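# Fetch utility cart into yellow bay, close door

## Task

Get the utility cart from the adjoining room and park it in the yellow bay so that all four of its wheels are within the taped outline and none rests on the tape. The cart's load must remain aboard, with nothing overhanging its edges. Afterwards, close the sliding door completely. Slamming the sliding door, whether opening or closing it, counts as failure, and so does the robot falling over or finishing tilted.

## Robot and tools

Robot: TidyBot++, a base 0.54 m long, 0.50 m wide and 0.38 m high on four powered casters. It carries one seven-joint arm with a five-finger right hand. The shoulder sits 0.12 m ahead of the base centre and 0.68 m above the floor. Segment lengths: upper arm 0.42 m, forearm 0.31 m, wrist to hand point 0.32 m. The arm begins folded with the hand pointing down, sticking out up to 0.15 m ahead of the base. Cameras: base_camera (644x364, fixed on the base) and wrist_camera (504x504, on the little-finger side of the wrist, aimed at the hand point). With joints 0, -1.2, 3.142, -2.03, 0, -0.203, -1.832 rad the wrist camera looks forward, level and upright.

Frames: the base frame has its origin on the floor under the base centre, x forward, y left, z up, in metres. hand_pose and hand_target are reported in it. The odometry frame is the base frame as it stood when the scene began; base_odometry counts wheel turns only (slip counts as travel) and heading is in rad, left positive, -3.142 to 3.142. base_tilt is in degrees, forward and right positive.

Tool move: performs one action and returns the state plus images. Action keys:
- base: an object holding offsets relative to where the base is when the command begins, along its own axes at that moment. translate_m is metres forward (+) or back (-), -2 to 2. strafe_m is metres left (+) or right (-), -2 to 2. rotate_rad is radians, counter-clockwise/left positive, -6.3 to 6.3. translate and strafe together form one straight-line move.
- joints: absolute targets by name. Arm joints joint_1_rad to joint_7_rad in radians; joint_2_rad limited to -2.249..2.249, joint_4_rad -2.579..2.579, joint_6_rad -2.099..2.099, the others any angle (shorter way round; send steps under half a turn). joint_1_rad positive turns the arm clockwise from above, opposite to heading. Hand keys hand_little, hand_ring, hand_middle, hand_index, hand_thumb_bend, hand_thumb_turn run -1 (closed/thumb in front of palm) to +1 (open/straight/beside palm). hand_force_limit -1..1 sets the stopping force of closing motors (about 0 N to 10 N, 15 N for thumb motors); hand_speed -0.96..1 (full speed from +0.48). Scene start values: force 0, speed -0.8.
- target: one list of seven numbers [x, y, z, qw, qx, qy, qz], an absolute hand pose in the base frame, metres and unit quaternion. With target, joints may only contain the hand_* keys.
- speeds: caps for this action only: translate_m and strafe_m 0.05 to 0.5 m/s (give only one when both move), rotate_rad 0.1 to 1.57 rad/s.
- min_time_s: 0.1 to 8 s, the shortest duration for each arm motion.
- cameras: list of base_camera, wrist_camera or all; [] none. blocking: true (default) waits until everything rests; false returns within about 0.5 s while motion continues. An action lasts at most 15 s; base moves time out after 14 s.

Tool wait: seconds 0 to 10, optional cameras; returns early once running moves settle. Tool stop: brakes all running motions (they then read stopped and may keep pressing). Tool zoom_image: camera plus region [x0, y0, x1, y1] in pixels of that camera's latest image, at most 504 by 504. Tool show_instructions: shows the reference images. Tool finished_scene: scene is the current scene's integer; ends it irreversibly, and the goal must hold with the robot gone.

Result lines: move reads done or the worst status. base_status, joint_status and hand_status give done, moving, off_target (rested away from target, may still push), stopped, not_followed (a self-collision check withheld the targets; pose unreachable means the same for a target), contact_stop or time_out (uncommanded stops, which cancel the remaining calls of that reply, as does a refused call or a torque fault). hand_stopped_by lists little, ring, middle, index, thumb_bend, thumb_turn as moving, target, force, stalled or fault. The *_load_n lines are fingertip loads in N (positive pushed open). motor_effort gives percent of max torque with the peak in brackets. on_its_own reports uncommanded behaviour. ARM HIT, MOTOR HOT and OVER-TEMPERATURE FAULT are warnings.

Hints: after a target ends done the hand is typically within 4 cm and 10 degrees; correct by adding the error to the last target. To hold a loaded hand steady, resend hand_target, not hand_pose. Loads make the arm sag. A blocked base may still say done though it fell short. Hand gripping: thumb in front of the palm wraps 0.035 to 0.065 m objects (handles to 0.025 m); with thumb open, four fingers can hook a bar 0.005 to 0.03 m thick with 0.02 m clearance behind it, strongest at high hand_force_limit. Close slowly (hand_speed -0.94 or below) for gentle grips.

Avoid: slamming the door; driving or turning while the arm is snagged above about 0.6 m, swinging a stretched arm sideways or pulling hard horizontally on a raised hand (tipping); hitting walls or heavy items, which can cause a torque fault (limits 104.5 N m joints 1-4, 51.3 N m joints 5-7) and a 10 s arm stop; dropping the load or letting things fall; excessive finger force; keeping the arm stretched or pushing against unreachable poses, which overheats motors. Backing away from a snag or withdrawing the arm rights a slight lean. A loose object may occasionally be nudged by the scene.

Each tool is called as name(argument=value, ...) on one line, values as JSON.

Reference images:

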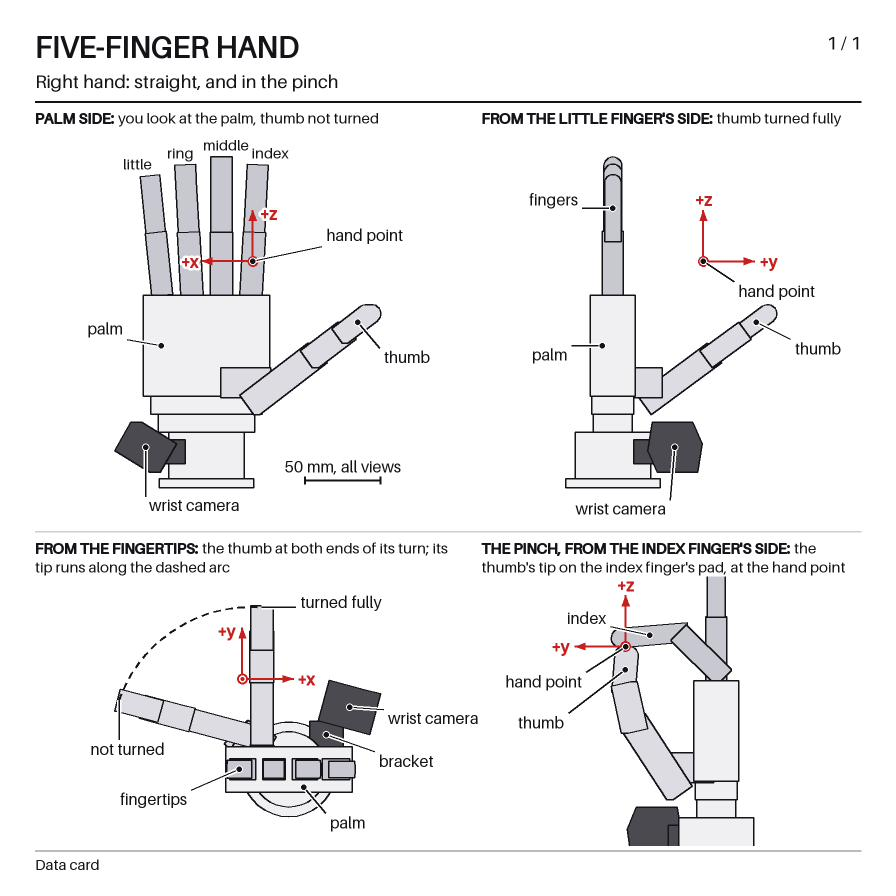

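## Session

move(joints={"joint_1_rad":0,"joint_2_rad":-1.2,"joint_3_rad":3.142,"joint_4_rad":-2.03,"joint_5_rad":0,"joint_6_rad":-0.3,"joint_7_rad":-1.832}, cameras=["all"])

Scene clock: 3.47 s.
move: done
base_odometry: x=+0.000 y=+0.000 heading=+0.000
base_tilt: forward=-0.3 right=+0.3
base_status: not commanded
joint_positions: joint_1_rad=+0.015 joint_2_rad=-1.175 joint_3_rad=+3.109 joint_4_rad=-2.061 joint_5_rad=-0.045 joint_6_rad=-0.345 joint_7_rad=+4.388 hand_little=+1.000 hand_ring=+1.000 hand_middle=+1.000 hand_index=+1.000 hand_thumb_turn=+1.000 hand_thumb_bend=+1.000 hand_force_limit=+0.000 hand_speed=-0.800
joint_status: all done
hand_stopped_by: target,target,target,target,target,target
little_load_n: 0.0
ring_load_n: 0.0
middle_load_n: 0.0
index_load_n: 0.0
thumb_bend_load_n: 0.0
thumb_turn_load_n: 0.0
motor_effort: joint_1_rad=+0(1) joint_2_rad=+14(16) joint_3_rad=+2(3) joint_4_rad=+14(18) joint_5_rad=+0(2) joint_6_rad=+8(9) joint_7_rad=+1(2)
hand_pose: x=+0.2950 y=-0.0267 z=+1.1038 quat_wxyz=(+0.144, -0.571, +0.088, -0.804) (m; base frame)
hand_target: x=+0.2694 y=-0.0490 z=+1.1428 quat_wxyz=(+0.110, -0.531, +0.070, -0.837) (m; base frame)
hand_status: not commanded
pictures: base_camera, wrist_camera
camera_calibration:
wrist_camera: T_world_to_cam=[[0.00676704, -0.999508, -0.0306293, -0.0000814174], [-0.178822, 0.0289267, -0.983456, 1.14123], [0.983858, 0.0121323, -0.178538, 0.0249526], [0, 0, 0, 1]] pos_world=[0.179528, -0.0333962, 1.12681]

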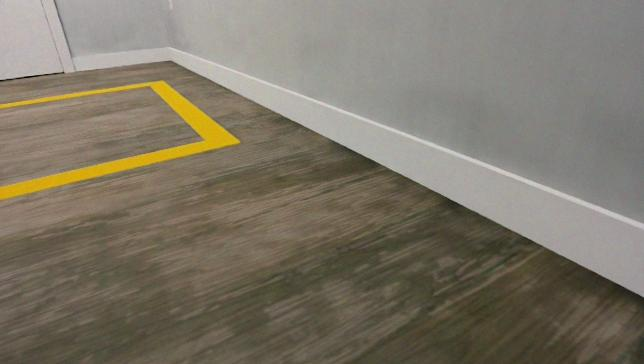

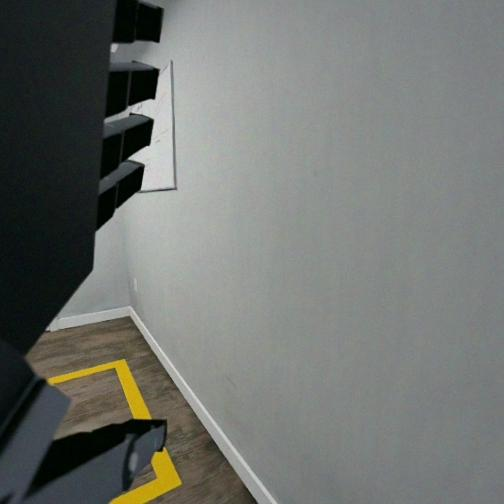

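move(base={"rotate_rad":0.6}, cameras=["all"])

move(base={"rotate_rad":0.7}, cameras=["all"])

Scene clock: 9.00 s.
move: done
base_odometry: x=+0.000 y=+0.000 heading=+0.599
base_tilt: forward=-0.3 right=+0.3
base_status: done
joint_positions: joint_1_rad=+0.011 joint_2_rad=-1.175 joint_3_rad=+3.111 joint_4_rad=-2.061 joint_5_rad=-0.045 joint_6_rad=-0.344 joint_7_rad=+4.391 hand_little=+1.000 hand_ring=+1.000 hand_middle=+1.000 hand_index=+1.000 hand_thumb_turn=+1.000 hand_thumb_bend=+1.000 hand_force_limit=+0.000 hand_speed=-0.800
joint_status: not commanded
hand_stopped_by: target,target,target,target,target,target
little_load_n: 0.0
ring_load_n: 0.0
middle_load_n: 0.0
index_load_n: -0.5
thumb_bend_load_n: 0.0
thumb_turn_load_n: 0.0
motor_effort: joint_1_rad=+0(1) joint_2_rad=+13(14) joint_3_rad=+2(3) joint_4_rad=+14(14) joint_5_rad=-1(1) joint_6_rad=+7(8) joint_7_rad=+1(2)
hand_pose: x=+0.2950 y=-0.0267 z=+1.1040 quat_wxyz=(+0.144, -0.571, +0.086, -0.804) (m; base frame)
hand_target: x=+0.2694 y=-0.0490 z=+1.1428 quat_wxyz=(+0.110, -0.531, +0.070, -0.837) (m; base frame)
hand_status: not commanded
pictures: base_camera, wrist_camera
camera_calibration:
wrist_camera: T_world_to_cam=[[0.00983936, -0.999532, -0.028961, -0.00290632], [-0.178374, 0.0267434, -0.983599, 1.14145], [0.983914, 0.0148439, -0.178027, 0.0245029], [0, 0, 0, 1]] pos_world=[0.179524, -0.0337949, 1.127]

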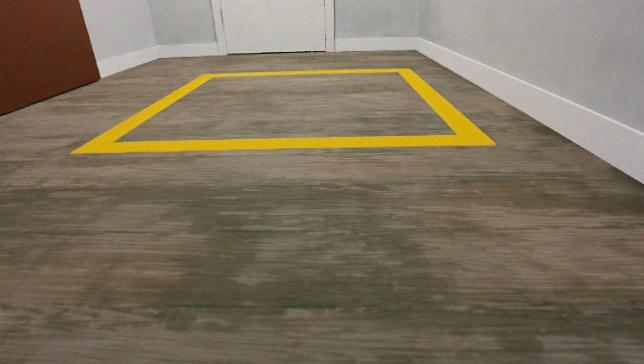

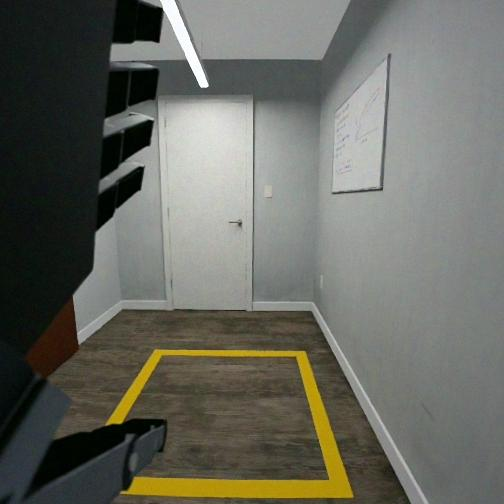

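Scene clock: 10.63 s.
move: done
base_odometry: x=+0.000 y=+0.000 heading=+1.298
base_tilt: forward=-0.3 right=+0.3
base_status: done
joint_positions: joint_1_rad=+0.009 joint_2_rad=-1.175 joint_3_rad=+3.111 joint_4_rad=-2.061 joint_5_rad=-0.044 joint_6_rad=-0.344 joint_7_rad=+4.391 hand_little=+1.000 hand_ring=+1.000 hand_middle=+1.000 hand_index=+1.000 hand_thumb_turn=+1.000 hand_thumb_bend=+1.000 hand_force_limit=+0.000 hand_speed=-0.800
joint_status: not commanded
hand_stopped_by: target,target,target,target,target,target
little_load_n: 0.0
ring_load_n: 0.0
middle_load_n: 0.0
index_load_n: 0.0
thumb_bend_load_n: 0.0
thumb_turn_load_n: 0.0
motor_effort: joint_1_rad=+0(1) joint_2_rad=+13(14) joint_3_rad=+2(2) joint_4_rad=+14(14) joint_5_rad=-1(1) joint_6_rad=+8(8) joint_7_rad=+1(2)
hand_pose: x=+0.2950 y=-0.0267 z=+1.1040 quat_wxyz=(+0.145, -0.571, +0.086, -0.804) (m; base frame)
hand_target: x=+0.2694 y=-0.0490 z=+1.1428 quat_wxyz=(+0.110, -0.531, +0.070, -0.837) (m; base frame)
hand_status: not commanded
pictures: base_camera, wrist_camera
camera_calibration:
wrist_camera: T_world_to_cam=[[0.0113497, -0.999514, -0.0290397, -0.0031901], [-0.178411, 0.0265513, -0.983598, 1.14146], [0.983891, 0.0163445, -0.178023, 0.0244577], [0, 0, 0, 1]] pos_world=[0.179622, -0.0338957, 1.127]

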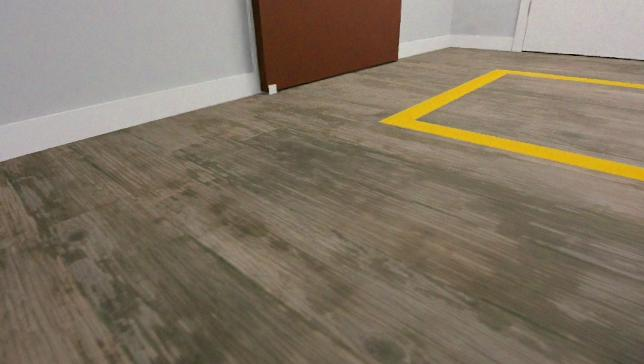

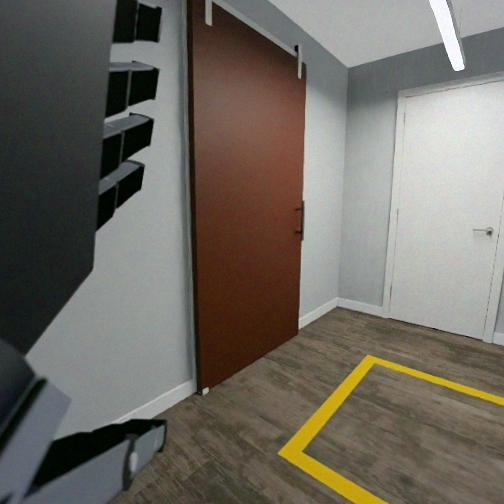

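move(base={"rotate_rad":0.868}, cameras=["base_camera"])

move(base={"strafe_m":-1.7,"translate_m":0.3}, cameras=["all"])

Scene clock: 38.63 s.
move: done
base_odometry: x=+0.000 y=+0.000 heading=+2.166
base_tilt: forward=-0.3 right=+0.3
base_status: done
joint_positions: joint_1_rad=+0.008 joint_2_rad=-1.175 joint_3_rad=+3.111 joint_4_rad=-2.061 joint_5_rad=-0.044 joint_6_rad=-0.344 joint_7_rad=+4.391 hand_little=+1.000 hand_ring=+1.000 hand_middle=+1.000 hand_index=+1.000 hand_thumb_turn=+1.000 hand_thumb_bend=+1.000 hand_force_limit=+0.000 hand_speed=-0.800
joint_status: not commanded
hand_stopped_by: target,target,target,target,target,target
little_load_n: 0.0
ring_load_n: 0.0
middle_load_n: 0.0
index_load_n: 0.0
thumb_bend_load_n: 0.0
thumb_turn_load_n: 0.0
motor_effort: joint_1_rad=+0(1) joint_2_rad=+13(14) joint_3_rad=+2(3) joint_4_rad=+14(14) joint_5_rad=-1(1) joint_6_rad=+6(8) joint_7_rad=+1(2)
hand_pose: x=+0.2951 y=-0.0267 z=+1.1040 quat_wxyz=(+0.145, -0.571, +0.086, -0.804) (m; base frame)
hand_target: x=+0.2694 y=-0.0490 z=+1.1428 quat_wxyz=(+0.110, -0.531, +0.070, -0.837) (m; base frame)
hand_status: not commanded
pictures: base_camera

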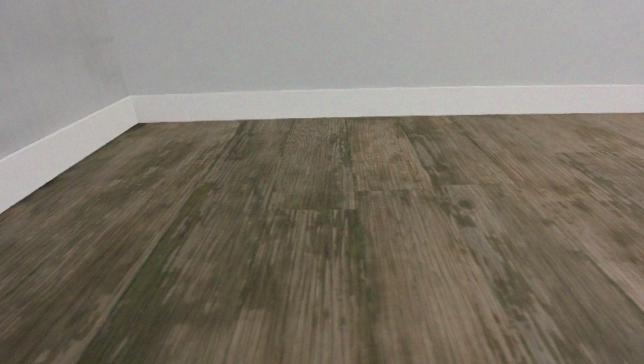

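Scene clock: 42.57 s.
move: done
base_odometry: x=+1.240 y=+1.201 heading=+2.166
base_tilt: forward=-0.3 right=+0.3
base_status: done
joint_positions: joint_1_rad=+0.004 joint_2_rad=-1.175 joint_3_rad=+3.122 joint_4_rad=-2.061 joint_5_rad=-0.041 joint_6_rad=-0.344 joint_7_rad=+4.391 hand_little=+1.000 hand_ring=+1.000 hand_middle=+1.000 hand_index=+1.000 hand_thumb_turn=+1.000 hand_thumb_bend=+1.000 hand_force_limit=+0.000 hand_speed=-0.800
joint_status: not commanded
hand_stopped_by: target,target,target,target,target,target
little_load_n: 0.0
ring_load_n: 0.0
middle_load_n: 0.5
index_load_n: 0.0
thumb_bend_load_n: 0.0
thumb_turn_load_n: 0.0
motor_effort: joint_1_rad=+0(2) joint_2_rad=+14(15) joint_3_rad=+2(5) joint_4_rad=+14(14) joint_5_rad=+0(1) joint_6_rad=+7(8) joint_7_rad=+1(2)
hand_pose: x=+0.2950 y=-0.0313 z=+1.1041 quat_wxyz=(+0.147, -0.570, +0.089, -0.804) (m; base frame)
hand_target: x=+0.2694 y=-0.0490 z=+1.1428 quat_wxyz=(+0.110, -0.531, +0.070, -0.837) (m; base frame)
hand_status: not commanded
pictures: base_camera, wrist_camera
camera_calibration:
wrist_camera: T_world_to_cam=[[0.00995933, -0.99928, -0.036599, 0.000979347], [-0.177806, 0.0342478, -0.983469, 1.14162], [0.984015, 0.0163022, -0.177337, 0.0238359], [0, 0, 0, 1]] pos_world=[0.179523, -0.038508, 1.12701]

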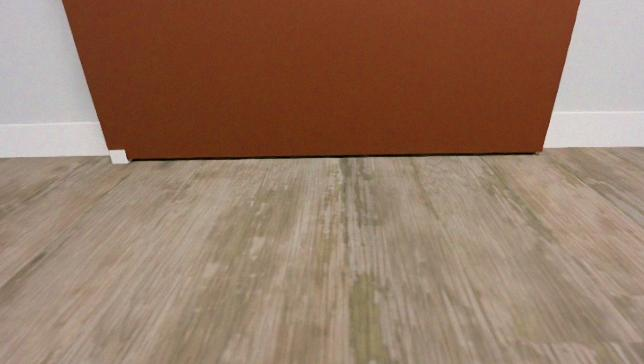

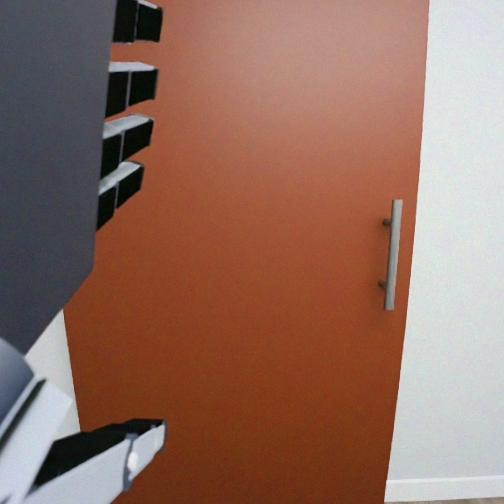

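move(base={"translate_m":0.15,"strafe_m":-0.41})

move(target=[0.55, 0.0, 0.96, 0.7071, 0, 0.7071, 0], min_time_s=3)

move(target=[0.69, -0.012, 0.98, 0.7071, 0, 0.7071, 0], min_time_s=2, cameras=["all"])

Scene clock: 64.87 s.
move: done
base_odometry: x=+1.496 y=+1.555 heading=+2.166
base_tilt: forward=-0.3 right=+0.3
base_status: done
joint_positions: joint_1_rad=+0.000 joint_2_rad=-1.175 joint_3_rad=+3.126 joint_4_rad=-2.061 joint_5_rad=-0.041 joint_6_rad=-0.344 joint_7_rad=+4.391 hand_little=+1.000 hand_ring=+1.000 hand_middle=+1.000 hand_index=+1.000 hand_thumb_turn=+1.000 hand_thumb_bend=+1.000 hand_force_limit=+0.000 hand_speed=-0.800
joint_status: not commanded
hand_stopped_by: target,target,target,target,target,target
little_load_n: 0.0
ring_load_n: 0.0
middle_load_n: 0.0
index_load_n: 0.0
thumb_bend_load_n: 0.0
thumb_turn_load_n: 0.0
motor_effort: joint_1_rad=+0(2) joint_2_rad=+13(15) joint_3_rad=+2(4) joint_4_rad=+14(14) joint_5_rad=+0(1) joint_6_rad=+7(8) joint_7_rad=+2(2)
hand_pose: x=+0.2950 y=-0.0325 z=+1.1042 quat_wxyz=(+0.148, -0.570, +0.090, -0.803) (m; base frame)
hand_target: x=+0.2694 y=-0.0490 z=+1.1428 quat_wxyz=(+0.110, -0.531, +0.070, -0.837) (m; base frame)
hand_status: not commanded
pictures: none

Scene clock: 68.57 s.
move: done
base_odometry: x=+1.496 y=+1.555 heading=+2.166
base_tilt: forward=-0.3 right=+0.3
base_status: not commanded
joint_positions: joint_1_rad=-0.306 joint_2_rad=-0.489 joint_3_rad=+3.577 joint_4_rad=-2.415 joint_5_rad=+0.191 joint_6_rad=+0.379 joint_7_rad=+1.625 hand_little=+1.000 hand_ring=+1.000 hand_middle=+1.000 hand_index=+1.000 hand_thumb_turn=+1.000 hand_thumb_bend=+1.000 hand_force_limit=+0.000 hand_speed=-0.800
joint_status: not commanded
hand_stopped_by: target,target,target,target,target,target
little_load_n: 0.0
ring_load_n: 0.0
middle_load_n: 0.0
index_load_n: 0.0
thumb_bend_load_n: 0.0
thumb_turn_load_n: 0.0
motor_effort: joint_1_rad=+0(1) joint_2_rad=-2(15) joint_3_rad=-1(3) joint_4_rad=+16(17) joint_5_rad=-1(1) joint_6_rad=+8(9) joint_7_rad=+1(2)
hand_pose: x=+0.5494 y=-0.0005 z=+0.9638 quat_wxyz=(+0.704, -0.007, +0.710, -0.015) (m; base frame)
hand_target: x=+0.5500 y=+0.0000 z=+0.9600 quat_wxyz=(+0.707, +0.000, +0.707, +0.000) (m; base frame)
hand_status: done (0.004 m and 1.9 deg from the pose sent, 0.295 m and 160.6 deg at the start)
pictures: none

Scene clock: 71.17 s.
move: done
base_odometry: x=+1.496 y=+1.555 heading=+2.166
base_tilt: forward=-0.3 right=+0.3
base_status: not commanded
joint_positions: joint_1_rad=+0.052 joint_2_rad=-0.070 joint_3_rad=+3.385 joint_4_rad=-2.160 joint_5_rad=+0.486 joint_6_rad=+0.526 joint_7_rad=+1.180 hand_little=+1.000 hand_ring=+1.000 hand_middle=+1.000 hand_index=+1.000 hand_thumb_turn=+1.000 hand_thumb_bend=+1.000 hand_force_limit=+0.000 hand_speed=-0.800
joint_status: not commanded
hand_stopped_by: target,target,target,target,target,target
little_load_n: 0.0
ring_load_n: 0.0
middle_load_n: 0.0
index_load_n: 0.0
thumb_bend_load_n: 0.0
thumb_turn_load_n: 0.0
motor_effort: joint_1_rad=+0(1) joint_2_rad=-13(15) joint_3_rad=+1(1) joint_4_rad=+15(16) joint_5_rad=-2(2) joint_6_rad=+7(8) joint_7_rad=+2(2)
hand_pose: x=+0.6803 y=-0.0322 z=+0.9623 quat_wxyz=(+0.692, +0.016, +0.721, -0.023) (m; base frame)
hand_target: x=+0.6900 y=-0.0120 z=+0.9800 quat_wxyz=(+0.707, +0.000, +0.707, +0.000) (m; base frame)
hand_status: done (0.029 m and 4.0 deg from the pose sent, 0.142 m and 1.9 deg at the start)
pictures: base_camera, wrist_camera
camera_calibration:
wrist_camera: T_world_to_cam=[[0.014719, 0.950264, -0.311096, 0.314714], [-0.445997, 0.284704, 0.848546, -0.501712], [0.894913, 0.126258, 0.428006, -0.898854], [0, 0, 0, 1]] pos_world=[0.576002, -0.0427348, 0.908347]

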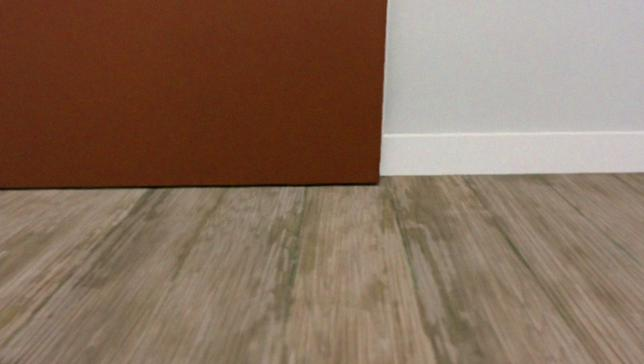

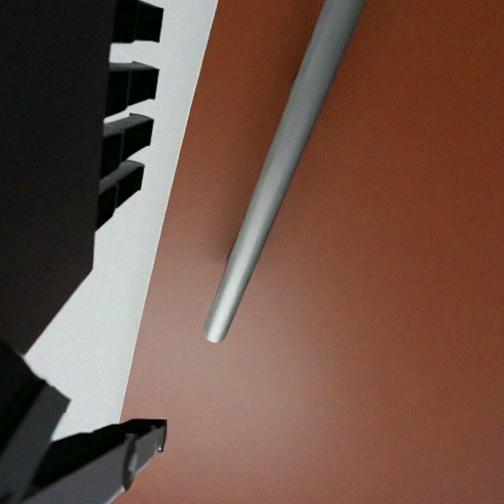

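move(base={"translate_m":0.1}, speeds={"translate_m":0.15})

move(base={"strafe_m":0.3}, speeds={"strafe_m":0.08}, cameras=["all"])

Scene clock: 79.90 s.
move: done
base_odometry: x=+1.440 y=+1.638 heading=+2.166
base_tilt: forward=-0.3 right=+0.2
base_status: done
joint_positions: joint_1_rad=+0.053 joint_2_rad=-0.063 joint_3_rad=+3.384 joint_4_rad=-2.157 joint_5_rad=+0.487 joint_6_rad=+0.528 joint_7_rad=+1.180 hand_little=+1.000 hand_ring=+1.000 hand_middle=+1.000 hand_index=+1.000 hand_thumb_turn=+1.000 hand_thumb_bend=+1.000 hand_force_limit=+0.000 hand_speed=-0.800
joint_status: not commanded
hand_stopped_by: target,target,target,target,target,target
little_load_n: 0.0
ring_load_n: 0.0
middle_load_n: 0.0
index_load_n: 0.0
thumb_bend_load_n: 0.0
thumb_turn_load_n: 0.0
motor_effort: joint_1_rad=+0(1) joint_2_rad=-14(15) joint_3_rad=+1(1) joint_4_rad=+15(16) joint_5_rad=-2(2) joint_6_rad=+7(8) joint_7_rad=+1(2)
hand_pose: x=+0.6825 y=-0.0319 z=+0.9606 quat_wxyz=(+0.691, +0.016, +0.722, -0.023) (m; base frame)
hand_target: x=+0.6900 y=-0.0120 z=+0.9800 quat_wxyz=(+0.707, +0.000, +0.707, +0.000) (m; base frame)
hand_status: not commanded
pictures: none

Scene clock: 84.40 s.
move: done
base_odometry: x=+1.191 y=+1.470 heading=+2.166
base_tilt: forward=-0.3 right=+0.2
base_status: done
joint_positions: joint_1_rad=+0.141 joint_2_rad=-0.050 joint_3_rad=+3.451 joint_4_rad=-2.139 joint_5_rad=+0.488 joint_6_rad=+0.529 joint_7_rad=+1.164 hand_little=+1.000 hand_ring=+1.000 hand_middle=+1.000 hand_index=+1.000 hand_thumb_turn=+1.000 hand_thumb_bend=+1.000 hand_force_limit=+0.000 hand_speed=-0.800
joint_status: not commanded
hand_stopped_by: target,target,target,target,target,target
little_load_n: 0.0
ring_load_n: 0.0
middle_load_n: 0.0
index_load_n: 1.0
thumb_bend_load_n: 0.0
thumb_turn_load_n: 0.0
motor_effort: joint_1_rad=-10(22) joint_2_rad=-11(19) joint_3_rad=-9(21) joint_4_rad=+17(20) joint_5_rad=+3(11) joint_6_rad=+11(19) joint_7_rad=+2(4)
hand_pose: x=+0.6771 y=-0.1219 z=+0.9642 quat_wxyz=(+0.689, +0.077, +0.717, -0.072) (m; base frame)
hand_target: x=+0.6900 y=-0.0120 z=+0.9800 quat_wxyz=(+0.707, +0.000, +0.707, +0.000) (m; base frame)
hand_status: not commanded
pictures: base_camera, wrist_camera
camera_calibration:
wrist_camera: T_world_to_cam=[[0.161932, 0.940721, -0.298031, 0.287189], [-0.400912, 0.338685, 0.851212, -0.505763], [0.901692, -0.0183538, 0.43199, -0.911412], [0, 0, 0, 1]] pos_world=[0.572541, -0.115598, 0.909823]

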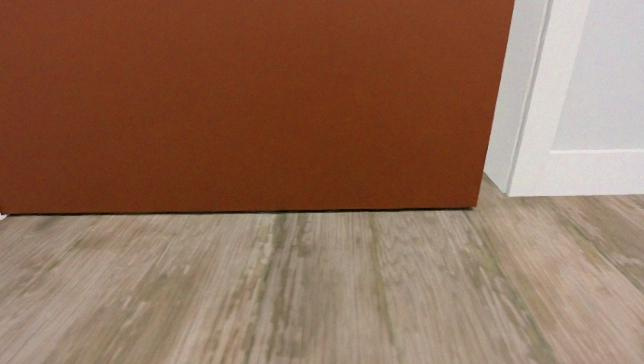

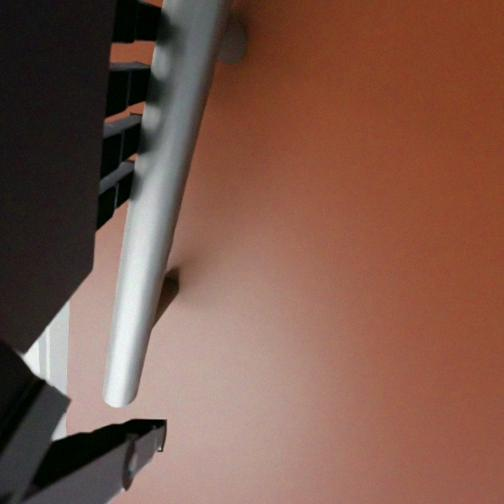

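Working. Continue.

move(base={"strafe_m":0.75}, speeds={"strafe_m":0.1}, cameras=["all"])

Scene clock: 95.37 s.
move: done
base_odometry: x=+0.570 y=+1.050 heading=+2.166
base_tilt: forward=-0.3 right=+0.3
base_status: done
joint_positions: joint_1_rad=+0.158 joint_2_rad=-0.045 joint_3_rad=+3.475 joint_4_rad=-2.132 joint_5_rad=+0.485 joint_6_rad=+0.528 joint_7_rad=+1.162 hand_little=+1.000 hand_ring=+1.000 hand_middle=+1.000 hand_index=+1.000 hand_thumb_turn=+1.000 hand_thumb_bend=+1.000 hand_force_limit=+0.000 hand_speed=-0.800
joint_status: not commanded
hand_stopped_by: target,target,target,target,target,target
little_load_n: 0.0
ring_load_n: 0.5
middle_load_n: 0.0
index_load_n: 1.0
thumb_bend_load_n: 0.0
thumb_turn_load_n: 0.0
motor_effort: joint_1_rad=-12(28) joint_2_rad=-10(20) joint_3_rad=-11(26) joint_4_rad=+16(21) joint_5_rad=+4(12) joint_6_rad=+12(22) joint_7_rad=+2(4)
hand_pose: x=+0.6741 y=-0.1464 z=+0.9657 quat_wxyz=(+0.689, +0.093, +0.714, -0.085) (m; base frame)
hand_target: x=+0.6900 y=-0.0120 z=+0.9800 quat_wxyz=(+0.707, +0.000, +0.707, +0.000) (m; base frame)
hand_status: not commanded
pictures: base_camera, wrist_camera
camera_calibration:
wrist_camera: T_world_to_cam=[[0.202601, 0.933675, -0.295302, 0.280084], [-0.388345, 0.353435, 0.851042, -0.506216], [0.898967, -0.0577428, 0.434194, -0.915945], [0, 0, 0, 1]] pos_world=[0.570072, -0.135482, 0.911218]

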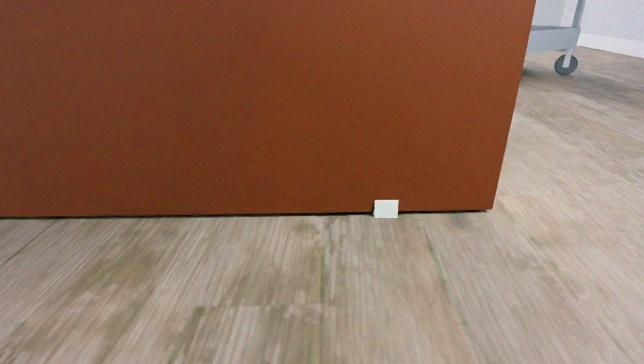

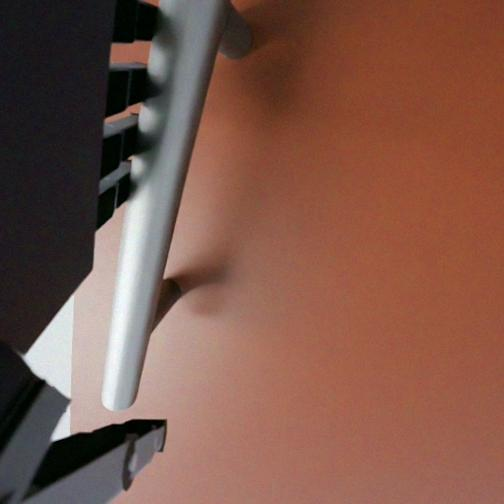

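move(base={"strafe_m":0.17}, speeds={"strafe_m":0.06}, cameras=["base_camera"])

Scene clock: 103.43 s.
move: done
base_odometry: x=+0.429 y=+0.955 heading=+2.166
base_tilt: forward=-0.3 right=+0.3
base_status: done
joint_positions: joint_1_rad=+0.166 joint_2_rad=-0.042 joint_3_rad=+3.474 joint_4_rad=-2.127 joint_5_rad=+0.483 joint_6_rad=+0.528 joint_7_rad=+1.161 hand_little=+1.000 hand_ring=+1.000 hand_middle=+1.000 hand_index=+1.000 hand_thumb_turn=+1.000 hand_thumb_bend=+1.000 hand_force_limit=+0.000 hand_speed=-0.800
joint_status: not commanded
hand_stopped_by: target,target,target,target,target,target
little_load_n: 0.0
ring_load_n: 0.0
middle_load_n: 0.0
index_load_n: 1.0
thumb_bend_load_n: -0.5
thumb_turn_load_n: 0.0
motor_effort: joint_1_rad=-17(23) joint_2_rad=-12(20) joint_3_rad=-15(22) joint_4_rad=+16(21) joint_5_rad=+6(12) joint_6_rad=+14(21) joint_7_rad=+3(4)
hand_pose: x=+0.6743 y=-0.1515 z=+0.9667 quat_wxyz=(+0.689, +0.096, +0.713, -0.088) (m; base frame)
hand_target: x=+0.6900 y=-0.0120 z=+0.9800 quat_wxyz=(+0.707, +0.000, +0.707, +0.000) (m; base frame)
hand_status: not commanded
pictures: base_camera

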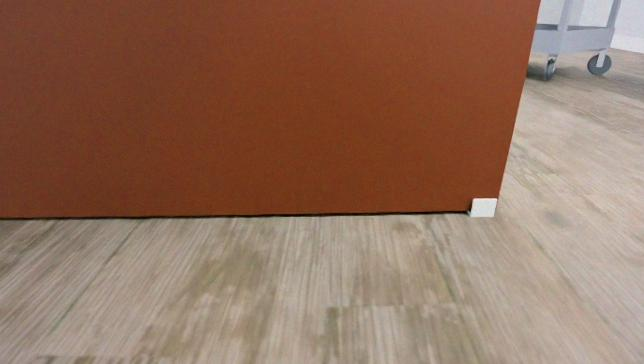

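move(base={"strafe_m":-0.13}, speeds={"strafe_m":0.12})

move(base={"translate_m":-0.3}, speeds={"translate_m":0.3})

move(base={"strafe_m":-0.75}, joints={"joint_1_rad":0,"joint_2_rad":-1.2,"joint_3_rad":3.142,"joint_4_rad":-2.03,"joint_5_rad":0,"joint_6_rad":-0.4,"joint_7_rad":-1.832}, cameras=["all"])

Scene clock: 110.17 s.
move: done
base_odometry: x=+0.537 y=+1.028 heading=+2.165
base_tilt: forward=-0.3 right=+0.3
base_status: done
joint_positions: joint_1_rad=+0.070 joint_2_rad=-0.046 joint_3_rad=+3.374 joint_4_rad=-2.130 joint_5_rad=+0.501 joint_6_rad=+0.533 joint_7_rad=+1.161 hand_little=+1.000 hand_ring=+1.000 hand_middle=+1.000 hand_index=+1.000 hand_thumb_turn=+1.000 hand_thumb_bend=+1.000 hand_force_limit=+0.000 hand_speed=-0.800
joint_status: not commanded
hand_stopped_by: target,target,target,target,target,target
little_load_n: 0.0
ring_load_n: 0.0
middle_load_n: 0.0
index_load_n: 0.0
thumb_bend_load_n: 0.0
thumb_turn_load_n: 0.0
motor_effort: joint_1_rad=+0(17) joint_2_rad=-13(14) joint_3_rad=+1(15) joint_4_rad=+16(21) joint_5_rad=-2(6) joint_6_rad=+7(15) joint_7_rad=+1(3)
hand_pose: x=+0.6901 y=-0.0349 z=+0.9669 quat_wxyz=(+0.695, +0.015, +0.719, -0.023) (m; base frame)
hand_target: x=+0.6900 y=-0.0120 z=+0.9800 quat_wxyz=(+0.707, +0.000, +0.707, +0.000) (m; base frame)
hand_status: not commanded
pictures: none

Scene clock: 112.03 s.
move: done
base_odometry: x=+0.705 y=+0.779 heading=+2.166
base_tilt: forward=-0.3 right=+0.3
base_status: done
joint_positions: joint_1_rad=+0.070 joint_2_rad=-0.047 joint_3_rad=+3.374 joint_4_rad=-2.130 joint_5_rad=+0.501 joint_6_rad=+0.534 joint_7_rad=+1.161 hand_little=+1.000 hand_ring=+1.000 hand_middle=+1.000 hand_index=+1.000 hand_thumb_turn=+1.000 hand_thumb_bend=+1.000 hand_force_limit=+0.000 hand_speed=-0.800
joint_status: not commanded
hand_stopped_by: target,target,target,target,target,target
little_load_n: 0.0
ring_load_n: 0.0
middle_load_n: 0.0
index_load_n: 0.0
thumb_bend_load_n: 0.0
thumb_turn_load_n: 0.0
motor_effort: joint_1_rad=+0(1) joint_2_rad=-14(17) joint_3_rad=+1(2) joint_4_rad=+16(16) joint_5_rad=-2(3) joint_6_rad=+7(8) joint_7_rad=+1(2)
hand_pose: x=+0.6900 y=-0.0348 z=+0.9673 quat_wxyz=(+0.695, +0.015, +0.718, -0.023) (m; base frame)
hand_target: x=+0.6900 y=-0.0120 z=+0.9800 quat_wxyz=(+0.707, +0.000, +0.707, +0.000) (m; base frame)
hand_status: not commanded
pictures: none

Scene clock: 115.63 s.
move: done
base_odometry: x=+1.327 y=+1.199 heading=+2.165
base_tilt: forward=-0.3 right=+0.3
base_status: done
joint_positions: joint_1_rad=+0.016 joint_2_rad=-1.173 joint_3_rad=+3.172 joint_4_rad=-2.066 joint_5_rad=+0.046 joint_6_rad=-0.353 joint_7_rad=-1.769 hand_little=+1.000 hand_ring=+1.000 hand_middle=+1.000 hand_index=+1.000 hand_thumb_turn=+1.000 hand_thumb_bend=+1.000 hand_force_limit=+0.000 hand_speed=-0.800
joint_status: all done
hand_stopped_by: target,target,target,target,target,target
little_load_n: 0.0
ring_load_n: 0.0
middle_load_n: 0.0
index_load_n: 0.0
thumb_bend_load_n: 0.0
thumb_turn_load_n: 0.0
motor_effort: joint_1_rad=+0(3) joint_2_rad=+13(16) joint_3_rad=+1(3) joint_4_rad=+14(18) joint_5_rad=-1(3) joint_6_rad=+8(8) joint_7_rad=+1(2)
hand_pose: x=+0.2914 y=-0.0750 z=+1.1051 quat_wxyz=(-0.055, +0.580, -0.071, +0.810) (m; base frame)
hand_target: x=+0.2775 y=-0.0490 z=+1.1114 quat_wxyz=(-0.106, +0.572, -0.075, +0.810) (m; base frame)
hand_status: not commanded
pictures: base_camera, wrist_camera
camera_calibration:
wrist_camera: T_world_to_cam=[[-0.115252, -0.988072, 0.102128, -0.15861], [-0.199552, -0.0776869, -0.976803, 1.13397], [0.973086, -0.132958, -0.188219, 0.0322521], [0, 0, 0, 1]] pos_world=[0.176622, -0.0643351, 1.12994]

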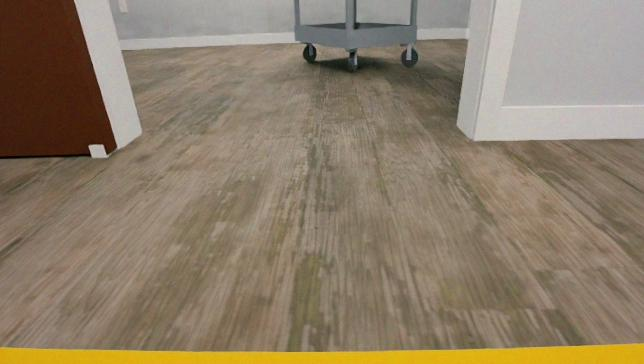

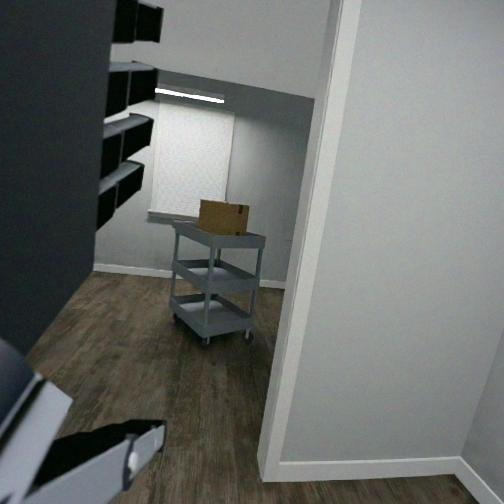

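zoom_image(camera="wrist_camera", region=[140, 180, 300, 360])

Scaled by 2.800.

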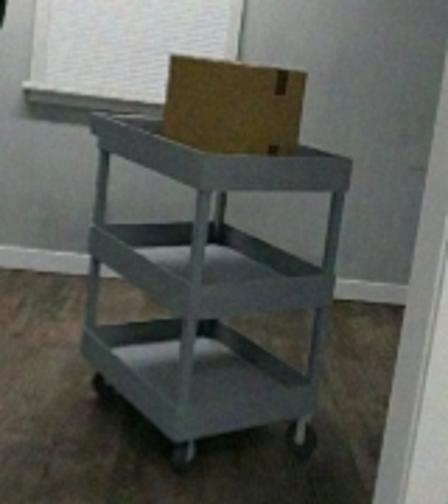

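move(base={"translate_m":1.05,"strafe_m":0.12}, joints={"joint_1_rad":0,"joint_2_rad":-1.2,"joint_3_rad":3.142,"joint_4_rad":-2.03,"joint_5_rad":0,"joint_6_rad":-0.5,"joint_7_rad":-1.832}, cameras=["all"])

Scene clock: 135.33 s.
move: done
base_odometry: x=+0.639 y=+2.002 heading=+2.165
base_tilt: forward=-0.3 right=+0.3
base_status: done
joint_positions: joint_1_rad=+0.014 joint_2_rad=-1.177 joint_3_rad=+3.170 joint_4_rad=-2.057 joint_5_rad=+0.044 joint_6_rad=-0.469 joint_7_rad=-1.772 hand_little=+1.000 hand_ring=+1.000 hand_middle=+1.000 hand_index=+1.000 hand_thumb_turn=+1.000 hand_thumb_bend=+1.000 hand_force_limit=+0.000 hand_speed=-0.800
joint_status: all done
hand_stopped_by: target,target,target,target,target,target
little_load_n: 0.0
ring_load_n: 0.0
middle_load_n: 0.0
index_load_n: 0.0
thumb_bend_load_n: 0.0
thumb_turn_load_n: 0.0
motor_effort: joint_1_rad=+0(1) joint_2_rad=+14(16) joint_3_rad=+1(2) joint_4_rad=+14(15) joint_5_rad=+0(1) joint_6_rad=+8(9) joint_7_rad=+1(2)
hand_pose: x=+0.2931 y=-0.0741 z=+1.0736 quat_wxyz=(-0.055, +0.620, -0.076, +0.779) (m; base frame)
hand_target: x=+0.2824 y=-0.0490 z=+1.0792 quat_wxyz=(-0.103, +0.612, -0.081, +0.780) (m; base frame)
hand_status: not commanded
pictures: base_camera, wrist_camera
camera_calibration:
wrist_camera: T_world_to_cam=[[-0.101442, -0.989259, 0.105242, -0.161787], [-0.297636, -0.0707637, -0.952053, 1.10629], [0.949275, -0.127902, -0.287261, 0.138512], [0, 0, 0, 1]] pos_world=[0.181376, -0.0640483, 1.11007]

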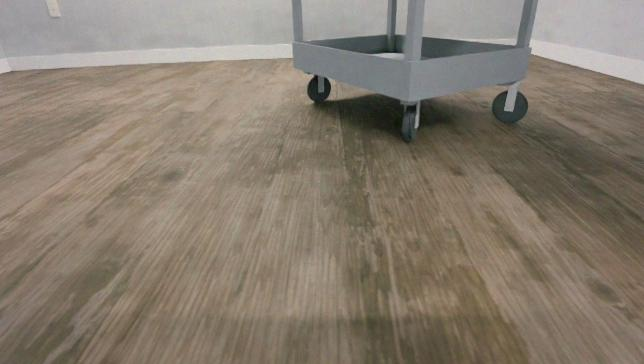

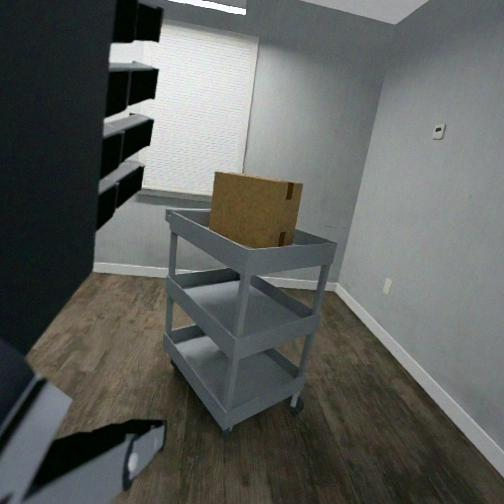

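zoom_image(camera="wrist_camera", region=[150, 160, 350, 300])

Scaled by 2.520.

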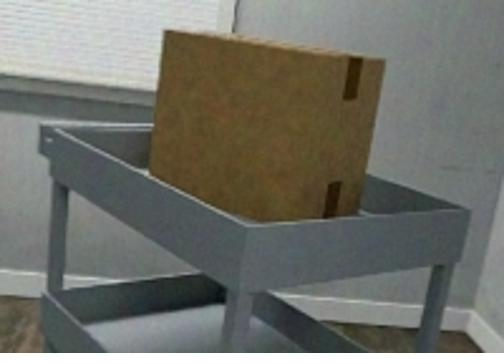

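move(base={"translate_m":0.58}, speeds={"translate_m":0.3}, joints={"joint_1_rad":0,"joint_2_rad":-1.2,"joint_3_rad":3.142,"joint_4_rad":-2.03,"joint_5_rad":0,"joint_6_rad":0.3,"joint_7_rad":-1.832})

move(base={"strafe_m":-0.95}, speeds={"strafe_m":0.3}, cameras=["all"])

Scene clock: 168.43 s.
move: done
base_odometry: x=+0.314 y=+2.483 heading=+2.165
base_tilt: forward=-0.3 right=+0.3
base_status: done
joint_positions: joint_1_rad=+0.014 joint_2_rad=-1.179 joint_3_rad=+3.170 joint_4_rad=-2.050 joint_5_rad=+0.044 joint_6_rad=+0.263 joint_7_rad=-1.772 hand_little=+1.000 hand_ring=+1.000 hand_middle=+1.000 hand_index=+1.000 hand_thumb_turn=+1.000 hand_thumb_bend=+1.000 hand_force_limit=+0.000 hand_speed=-0.800
joint_status: all done
hand_stopped_by: target,target,target,target,target,target
little_load_n: 0.0
ring_load_n: 0.0
middle_load_n: 0.0
index_load_n: 0.0
thumb_bend_load_n: 0.0
thumb_turn_load_n: 0.0
motor_effort: joint_1_rad=+0(2) joint_2_rad=+15(17) joint_3_rad=+1(2) joint_4_rad=+12(15) joint_5_rad=-1(2) joint_6_rad=+4(9) joint_7_rad=+2(2)
hand_pose: x=+0.1866 y=-0.0668 z=+1.2856 quat_wxyz=(-0.069, +0.298, -0.034, +0.951) (m; base frame)
hand_target: x=+0.1607 y=-0.0491 z=+1.3014 quat_wxyz=(-0.126, +0.260, -0.034, +0.957) (m; base frame)
hand_status: not commanded
pictures: none

Scene clock: 172.47 s.
move: done
base_odometry: x=+1.101 y=+3.015 heading=+2.166
base_tilt: forward=-0.3 right=+0.3
base_status: done
joint_positions: joint_1_rad=+0.005 joint_2_rad=-1.179 joint_3_rad=+3.164 joint_4_rad=-2.050 joint_5_rad=+0.043 joint_6_rad=+0.263 joint_7_rad=-1.772 hand_little=+1.000 hand_ring=+1.000 hand_middle=+1.000 hand_index=+1.000 hand_thumb_turn=+1.000 hand_thumb_bend=+1.000 hand_force_limit=+0.000 hand_speed=-0.800
joint_status: not commanded
hand_stopped_by: target,target,target,target,target,target
little_load_n: 0.0
ring_load_n: 0.5
middle_load_n: 0.0
index_load_n: 0.0
thumb_bend_load_n: 0.0
thumb_turn_load_n: 0.0
motor_effort: joint_1_rad=+0(2) joint_2_rad=+15(16) joint_3_rad=+1(3) joint_4_rad=+12(13) joint_5_rad=-1(1) joint_6_rad=+4(5) joint_7_rad=+1(2)
hand_pose: x=+0.1873 y=-0.0629 z=+1.2859 quat_wxyz=(-0.074, +0.298, -0.030, +0.951) (m; base frame)
hand_target: x=+0.1607 y=-0.0491 z=+1.3014 quat_wxyz=(-0.126, +0.260, -0.034, +0.957) (m; base frame)
hand_status: not commanded
pictures: base_camera, wrist_camera
camera_calibration:
wrist_camera: T_world_to_cam=[[-0.143096, -0.988372, 0.0514254, -0.106715], [0.422149, -0.10795, -0.900076, 1.0737], [0.895162, -0.107088, 0.432687, -0.612939], [0, 0, 0, 1]] pos_world=[0.0801475, -0.0552071, 1.23711]

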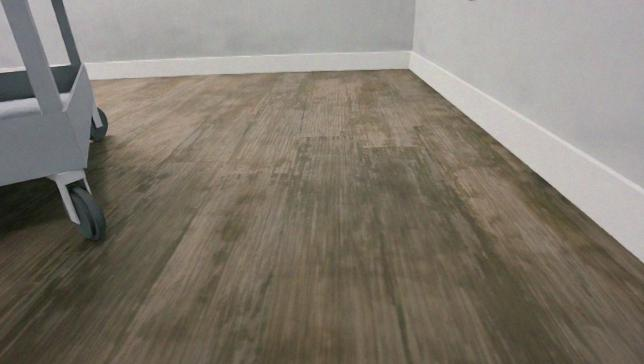

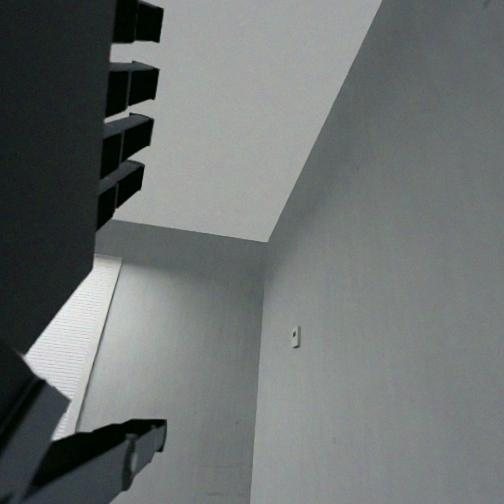

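move(base={"translate_m":0.74}, speeds={"translate_m":0.3})

move(base={"strafe_m":0.32}, speeds={"strafe_m":0.08}, cameras=["all"])

Scene clock: 185.10 s.
move: done
base_odometry: x=+0.686 y=+3.628 heading=+2.166
base_tilt: forward=-0.2 right=+0.3
base_status: done
joint_positions: joint_1_rad=+0.005 joint_2_rad=-1.180 joint_3_rad=+3.164 joint_4_rad=-2.050 joint_5_rad=+0.043 joint_6_rad=+0.265 joint_7_rad=-1.772 hand_little=+1.000 hand_ring=+1.000 hand_middle=+1.000 hand_index=+1.000 hand_thumb_turn=+1.000 hand_thumb_bend=+1.000 hand_force_limit=+0.000 hand_speed=-0.800
joint_status: not commanded
hand_stopped_by: target,target,target,target,target,target
little_load_n: 0.0
ring_load_n: 0.0
middle_load_n: 0.0
index_load_n: 0.0
thumb_bend_load_n: 0.0
thumb_turn_load_n: -0.5
motor_effort: joint_1_rad=+0(1) joint_2_rad=+15(19) joint_3_rad=+1(2) joint_4_rad=+12(14) joint_5_rad=+0(1) joint_6_rad=+5(5) joint_7_rad=+1(2)
hand_pose: x=+0.1860 y=-0.0628 z=+1.2864 quat_wxyz=(-0.074, +0.297, -0.030, +0.952) (m; base frame)
hand_target: x=+0.1607 y=-0.0491 z=+1.3014 quat_wxyz=(-0.126, +0.260, -0.034, +0.957) (m; base frame)
hand_status: not commanded
pictures: none

Scene clock: 189.87 s.
move: done
base_odometry: x=+0.421 y=+3.449 heading=+2.166
base_tilt: forward=-0.3 right=+0.3
base_status: done
joint_positions: joint_1_rad=+0.004 joint_2_rad=-1.180 joint_3_rad=+3.162 joint_4_rad=-2.050 joint_5_rad=+0.043 joint_6_rad=+0.265 joint_7_rad=-1.772 hand_little=+1.000 hand_ring=+1.000 hand_middle=+1.000 hand_index=+1.000 hand_thumb_turn=+1.000 hand_thumb_bend=+1.000 hand_force_limit=+0.000 hand_speed=-0.800
joint_status: not commanded
hand_stopped_by: target,target,target,target,target,target
little_load_n: 0.0
ring_load_n: 0.0
middle_load_n: 0.0
index_load_n: 0.0
thumb_bend_load_n: 0.0
thumb_turn_load_n: 0.0
motor_effort: joint_1_rad=+0(2) joint_2_rad=+15(17) joint_3_rad=+2(3) joint_4_rad=+12(13) joint_5_rad=+0(1) joint_6_rad=+4(5) joint_7_rad=+1(2)
hand_pose: x=+0.1861 y=-0.0619 z=+1.2865 quat_wxyz=(-0.075, +0.297, -0.029, +0.952) (m; base frame)
hand_target: x=+0.1607 y=-0.0491 z=+1.3014 quat_wxyz=(-0.126, +0.260, -0.034, +0.957) (m; base frame)
hand_status: not commanded
pictures: base_camera, wrist_camera
camera_calibration:
wrist_camera: T_world_to_cam=[[-0.141114, -0.98863, 0.0519326, -0.106983], [0.425505, -0.107933, -0.898496, 1.07225], [0.893886, -0.104693, 0.435898, -0.615833], [0, 0, 0, 1]] pos_world=[0.0791407, -0.0545086, 1.23741]

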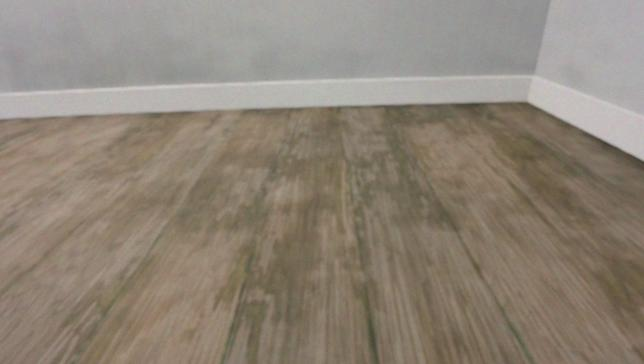

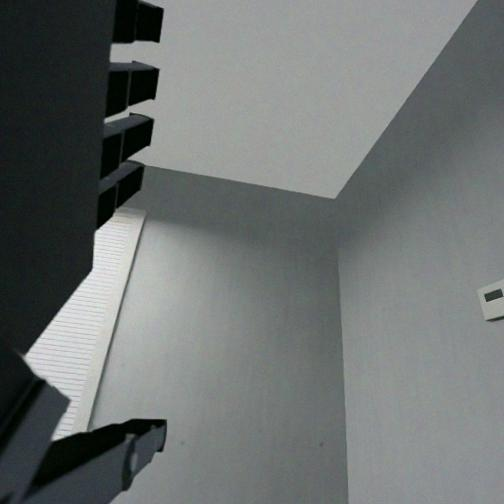

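move(base={"strafe_m":0.15}, speeds={"strafe_m":0.08})

move(base={"strafe_m":-0.28}, speeds={"strafe_m":0.25}, joints={"joint_1_rad":-1.3,"joint_2_rad":-1.2,"joint_3_rad":3.142,"joint_4_rad":-2.03,"joint_5_rad":0,"joint_6_rad":-0.5,"joint_7_rad":-1.832}, min_time_s=2.5, cameras=["all"])

Scene clock: 203.60 s.
move: done
base_odometry: x=+0.297 y=+3.365 heading=+2.166
base_tilt: forward=-0.3 right=+0.3
base_status: done
joint_positions: joint_1_rad=+0.003 joint_2_rad=-1.180 joint_3_rad=+3.161 joint_4_rad=-2.050 joint_5_rad=+0.043 joint_6_rad=+0.265 joint_7_rad=-1.772 hand_little=+1.000 hand_ring=+1.000 hand_middle=+1.000 hand_index=+1.000 hand_thumb_turn=+1.000 hand_thumb_bend=+1.000 hand_force_limit=+0.000 hand_speed=-0.800
joint_status: not commanded
hand_stopped_by: target,target,target,target,target,target
little_load_n: 0.0
ring_load_n: 0.0
middle_load_n: 0.0
index_load_n: 0.0
thumb_bend_load_n: 0.0
thumb_turn_load_n: 0.0
motor_effort: joint_1_rad=+0(2) joint_2_rad=+15(16) joint_3_rad=+2(3) joint_4_rad=+12(13) joint_5_rad=+0(1) joint_6_rad=+4(5) joint_7_rad=+1(2)
hand_pose: x=+0.1861 y=-0.0612 z=+1.2866 quat_wxyz=(-0.076, +0.297, -0.029, +0.952) (m; base frame)
hand_target: x=+0.1607 y=-0.0491 z=+1.3014 quat_wxyz=(-0.126, +0.260, -0.034, +0.957) (m; base frame)
hand_status: not commanded
pictures: none

Scene clock: 206.40 s.
move: done
base_odometry: x=+0.529 y=+3.522 heading=+2.166
base_tilt: forward=-0.3 right=+0.2
base_status: done
joint_positions: joint_1_rad=-1.287 joint_2_rad=-1.181 joint_3_rad=+3.158 joint_4_rad=-2.050 joint_5_rad=+0.043 joint_6_rad=-0.451 joint_7_rad=-1.772 hand_little=+1.000 hand_ring=+1.000 hand_middle=+1.000 hand_index=+1.000 hand_thumb_turn=+1.000 hand_thumb_bend=+1.000 hand_force_limit=+0.000 hand_speed=-0.800
joint_status: all done
hand_stopped_by: target,target,target,target,target,target
little_load_n: 0.0
ring_load_n: 0.0
middle_load_n: 0.0
index_load_n: 0.0
thumb_bend_load_n: 0.0
thumb_turn_load_n: 0.0
motor_effort: joint_1_rad=-1(3) joint_2_rad=+14(17) joint_3_rad=+2(4) joint_4_rad=+14(15) joint_5_rad=+0(2) joint_6_rad=+7(9) joint_7_rad=+1(3)
hand_pose: x=+0.2308 y=+0.1460 z=+1.0847 quat_wxyz=(-0.521, +0.527, +0.314, +0.594) (m; base frame)
hand_target: x=+0.2099 y=+0.1443 z=+1.0792 quat_wxyz=(-0.554, +0.536, +0.306, +0.559) (m; base frame)
hand_status: not commanded
pictures: base_camera, wrist_camera
camera_calibration:
wrist_camera: T_world_to_cam=[[0.926349, -0.359485, 0.112463, -0.288495], [0.00703308, -0.282015, -0.959384, 1.08248], [0.376601, 0.889516, -0.258716, 0.18161], [0, 0, 0, 1]] pos_world=[0.191239, 0.0400213, 1.11795]

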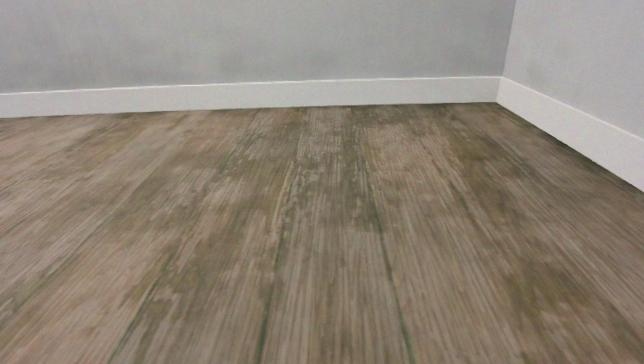

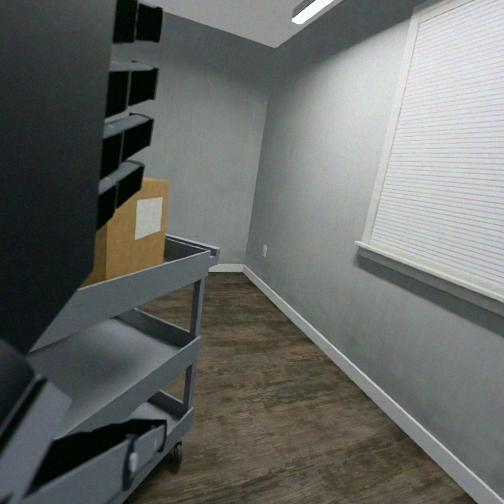

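zoom_image(camera="wrist_camera", region=[50, 170, 270, 330])

Scaled by 2.291.

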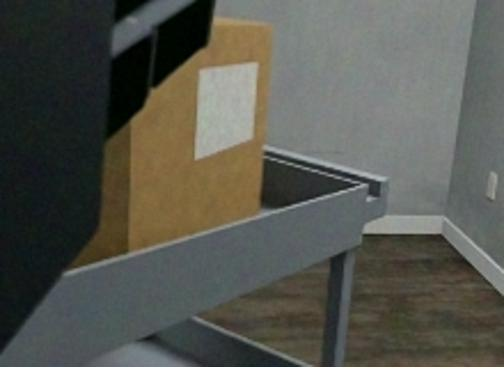

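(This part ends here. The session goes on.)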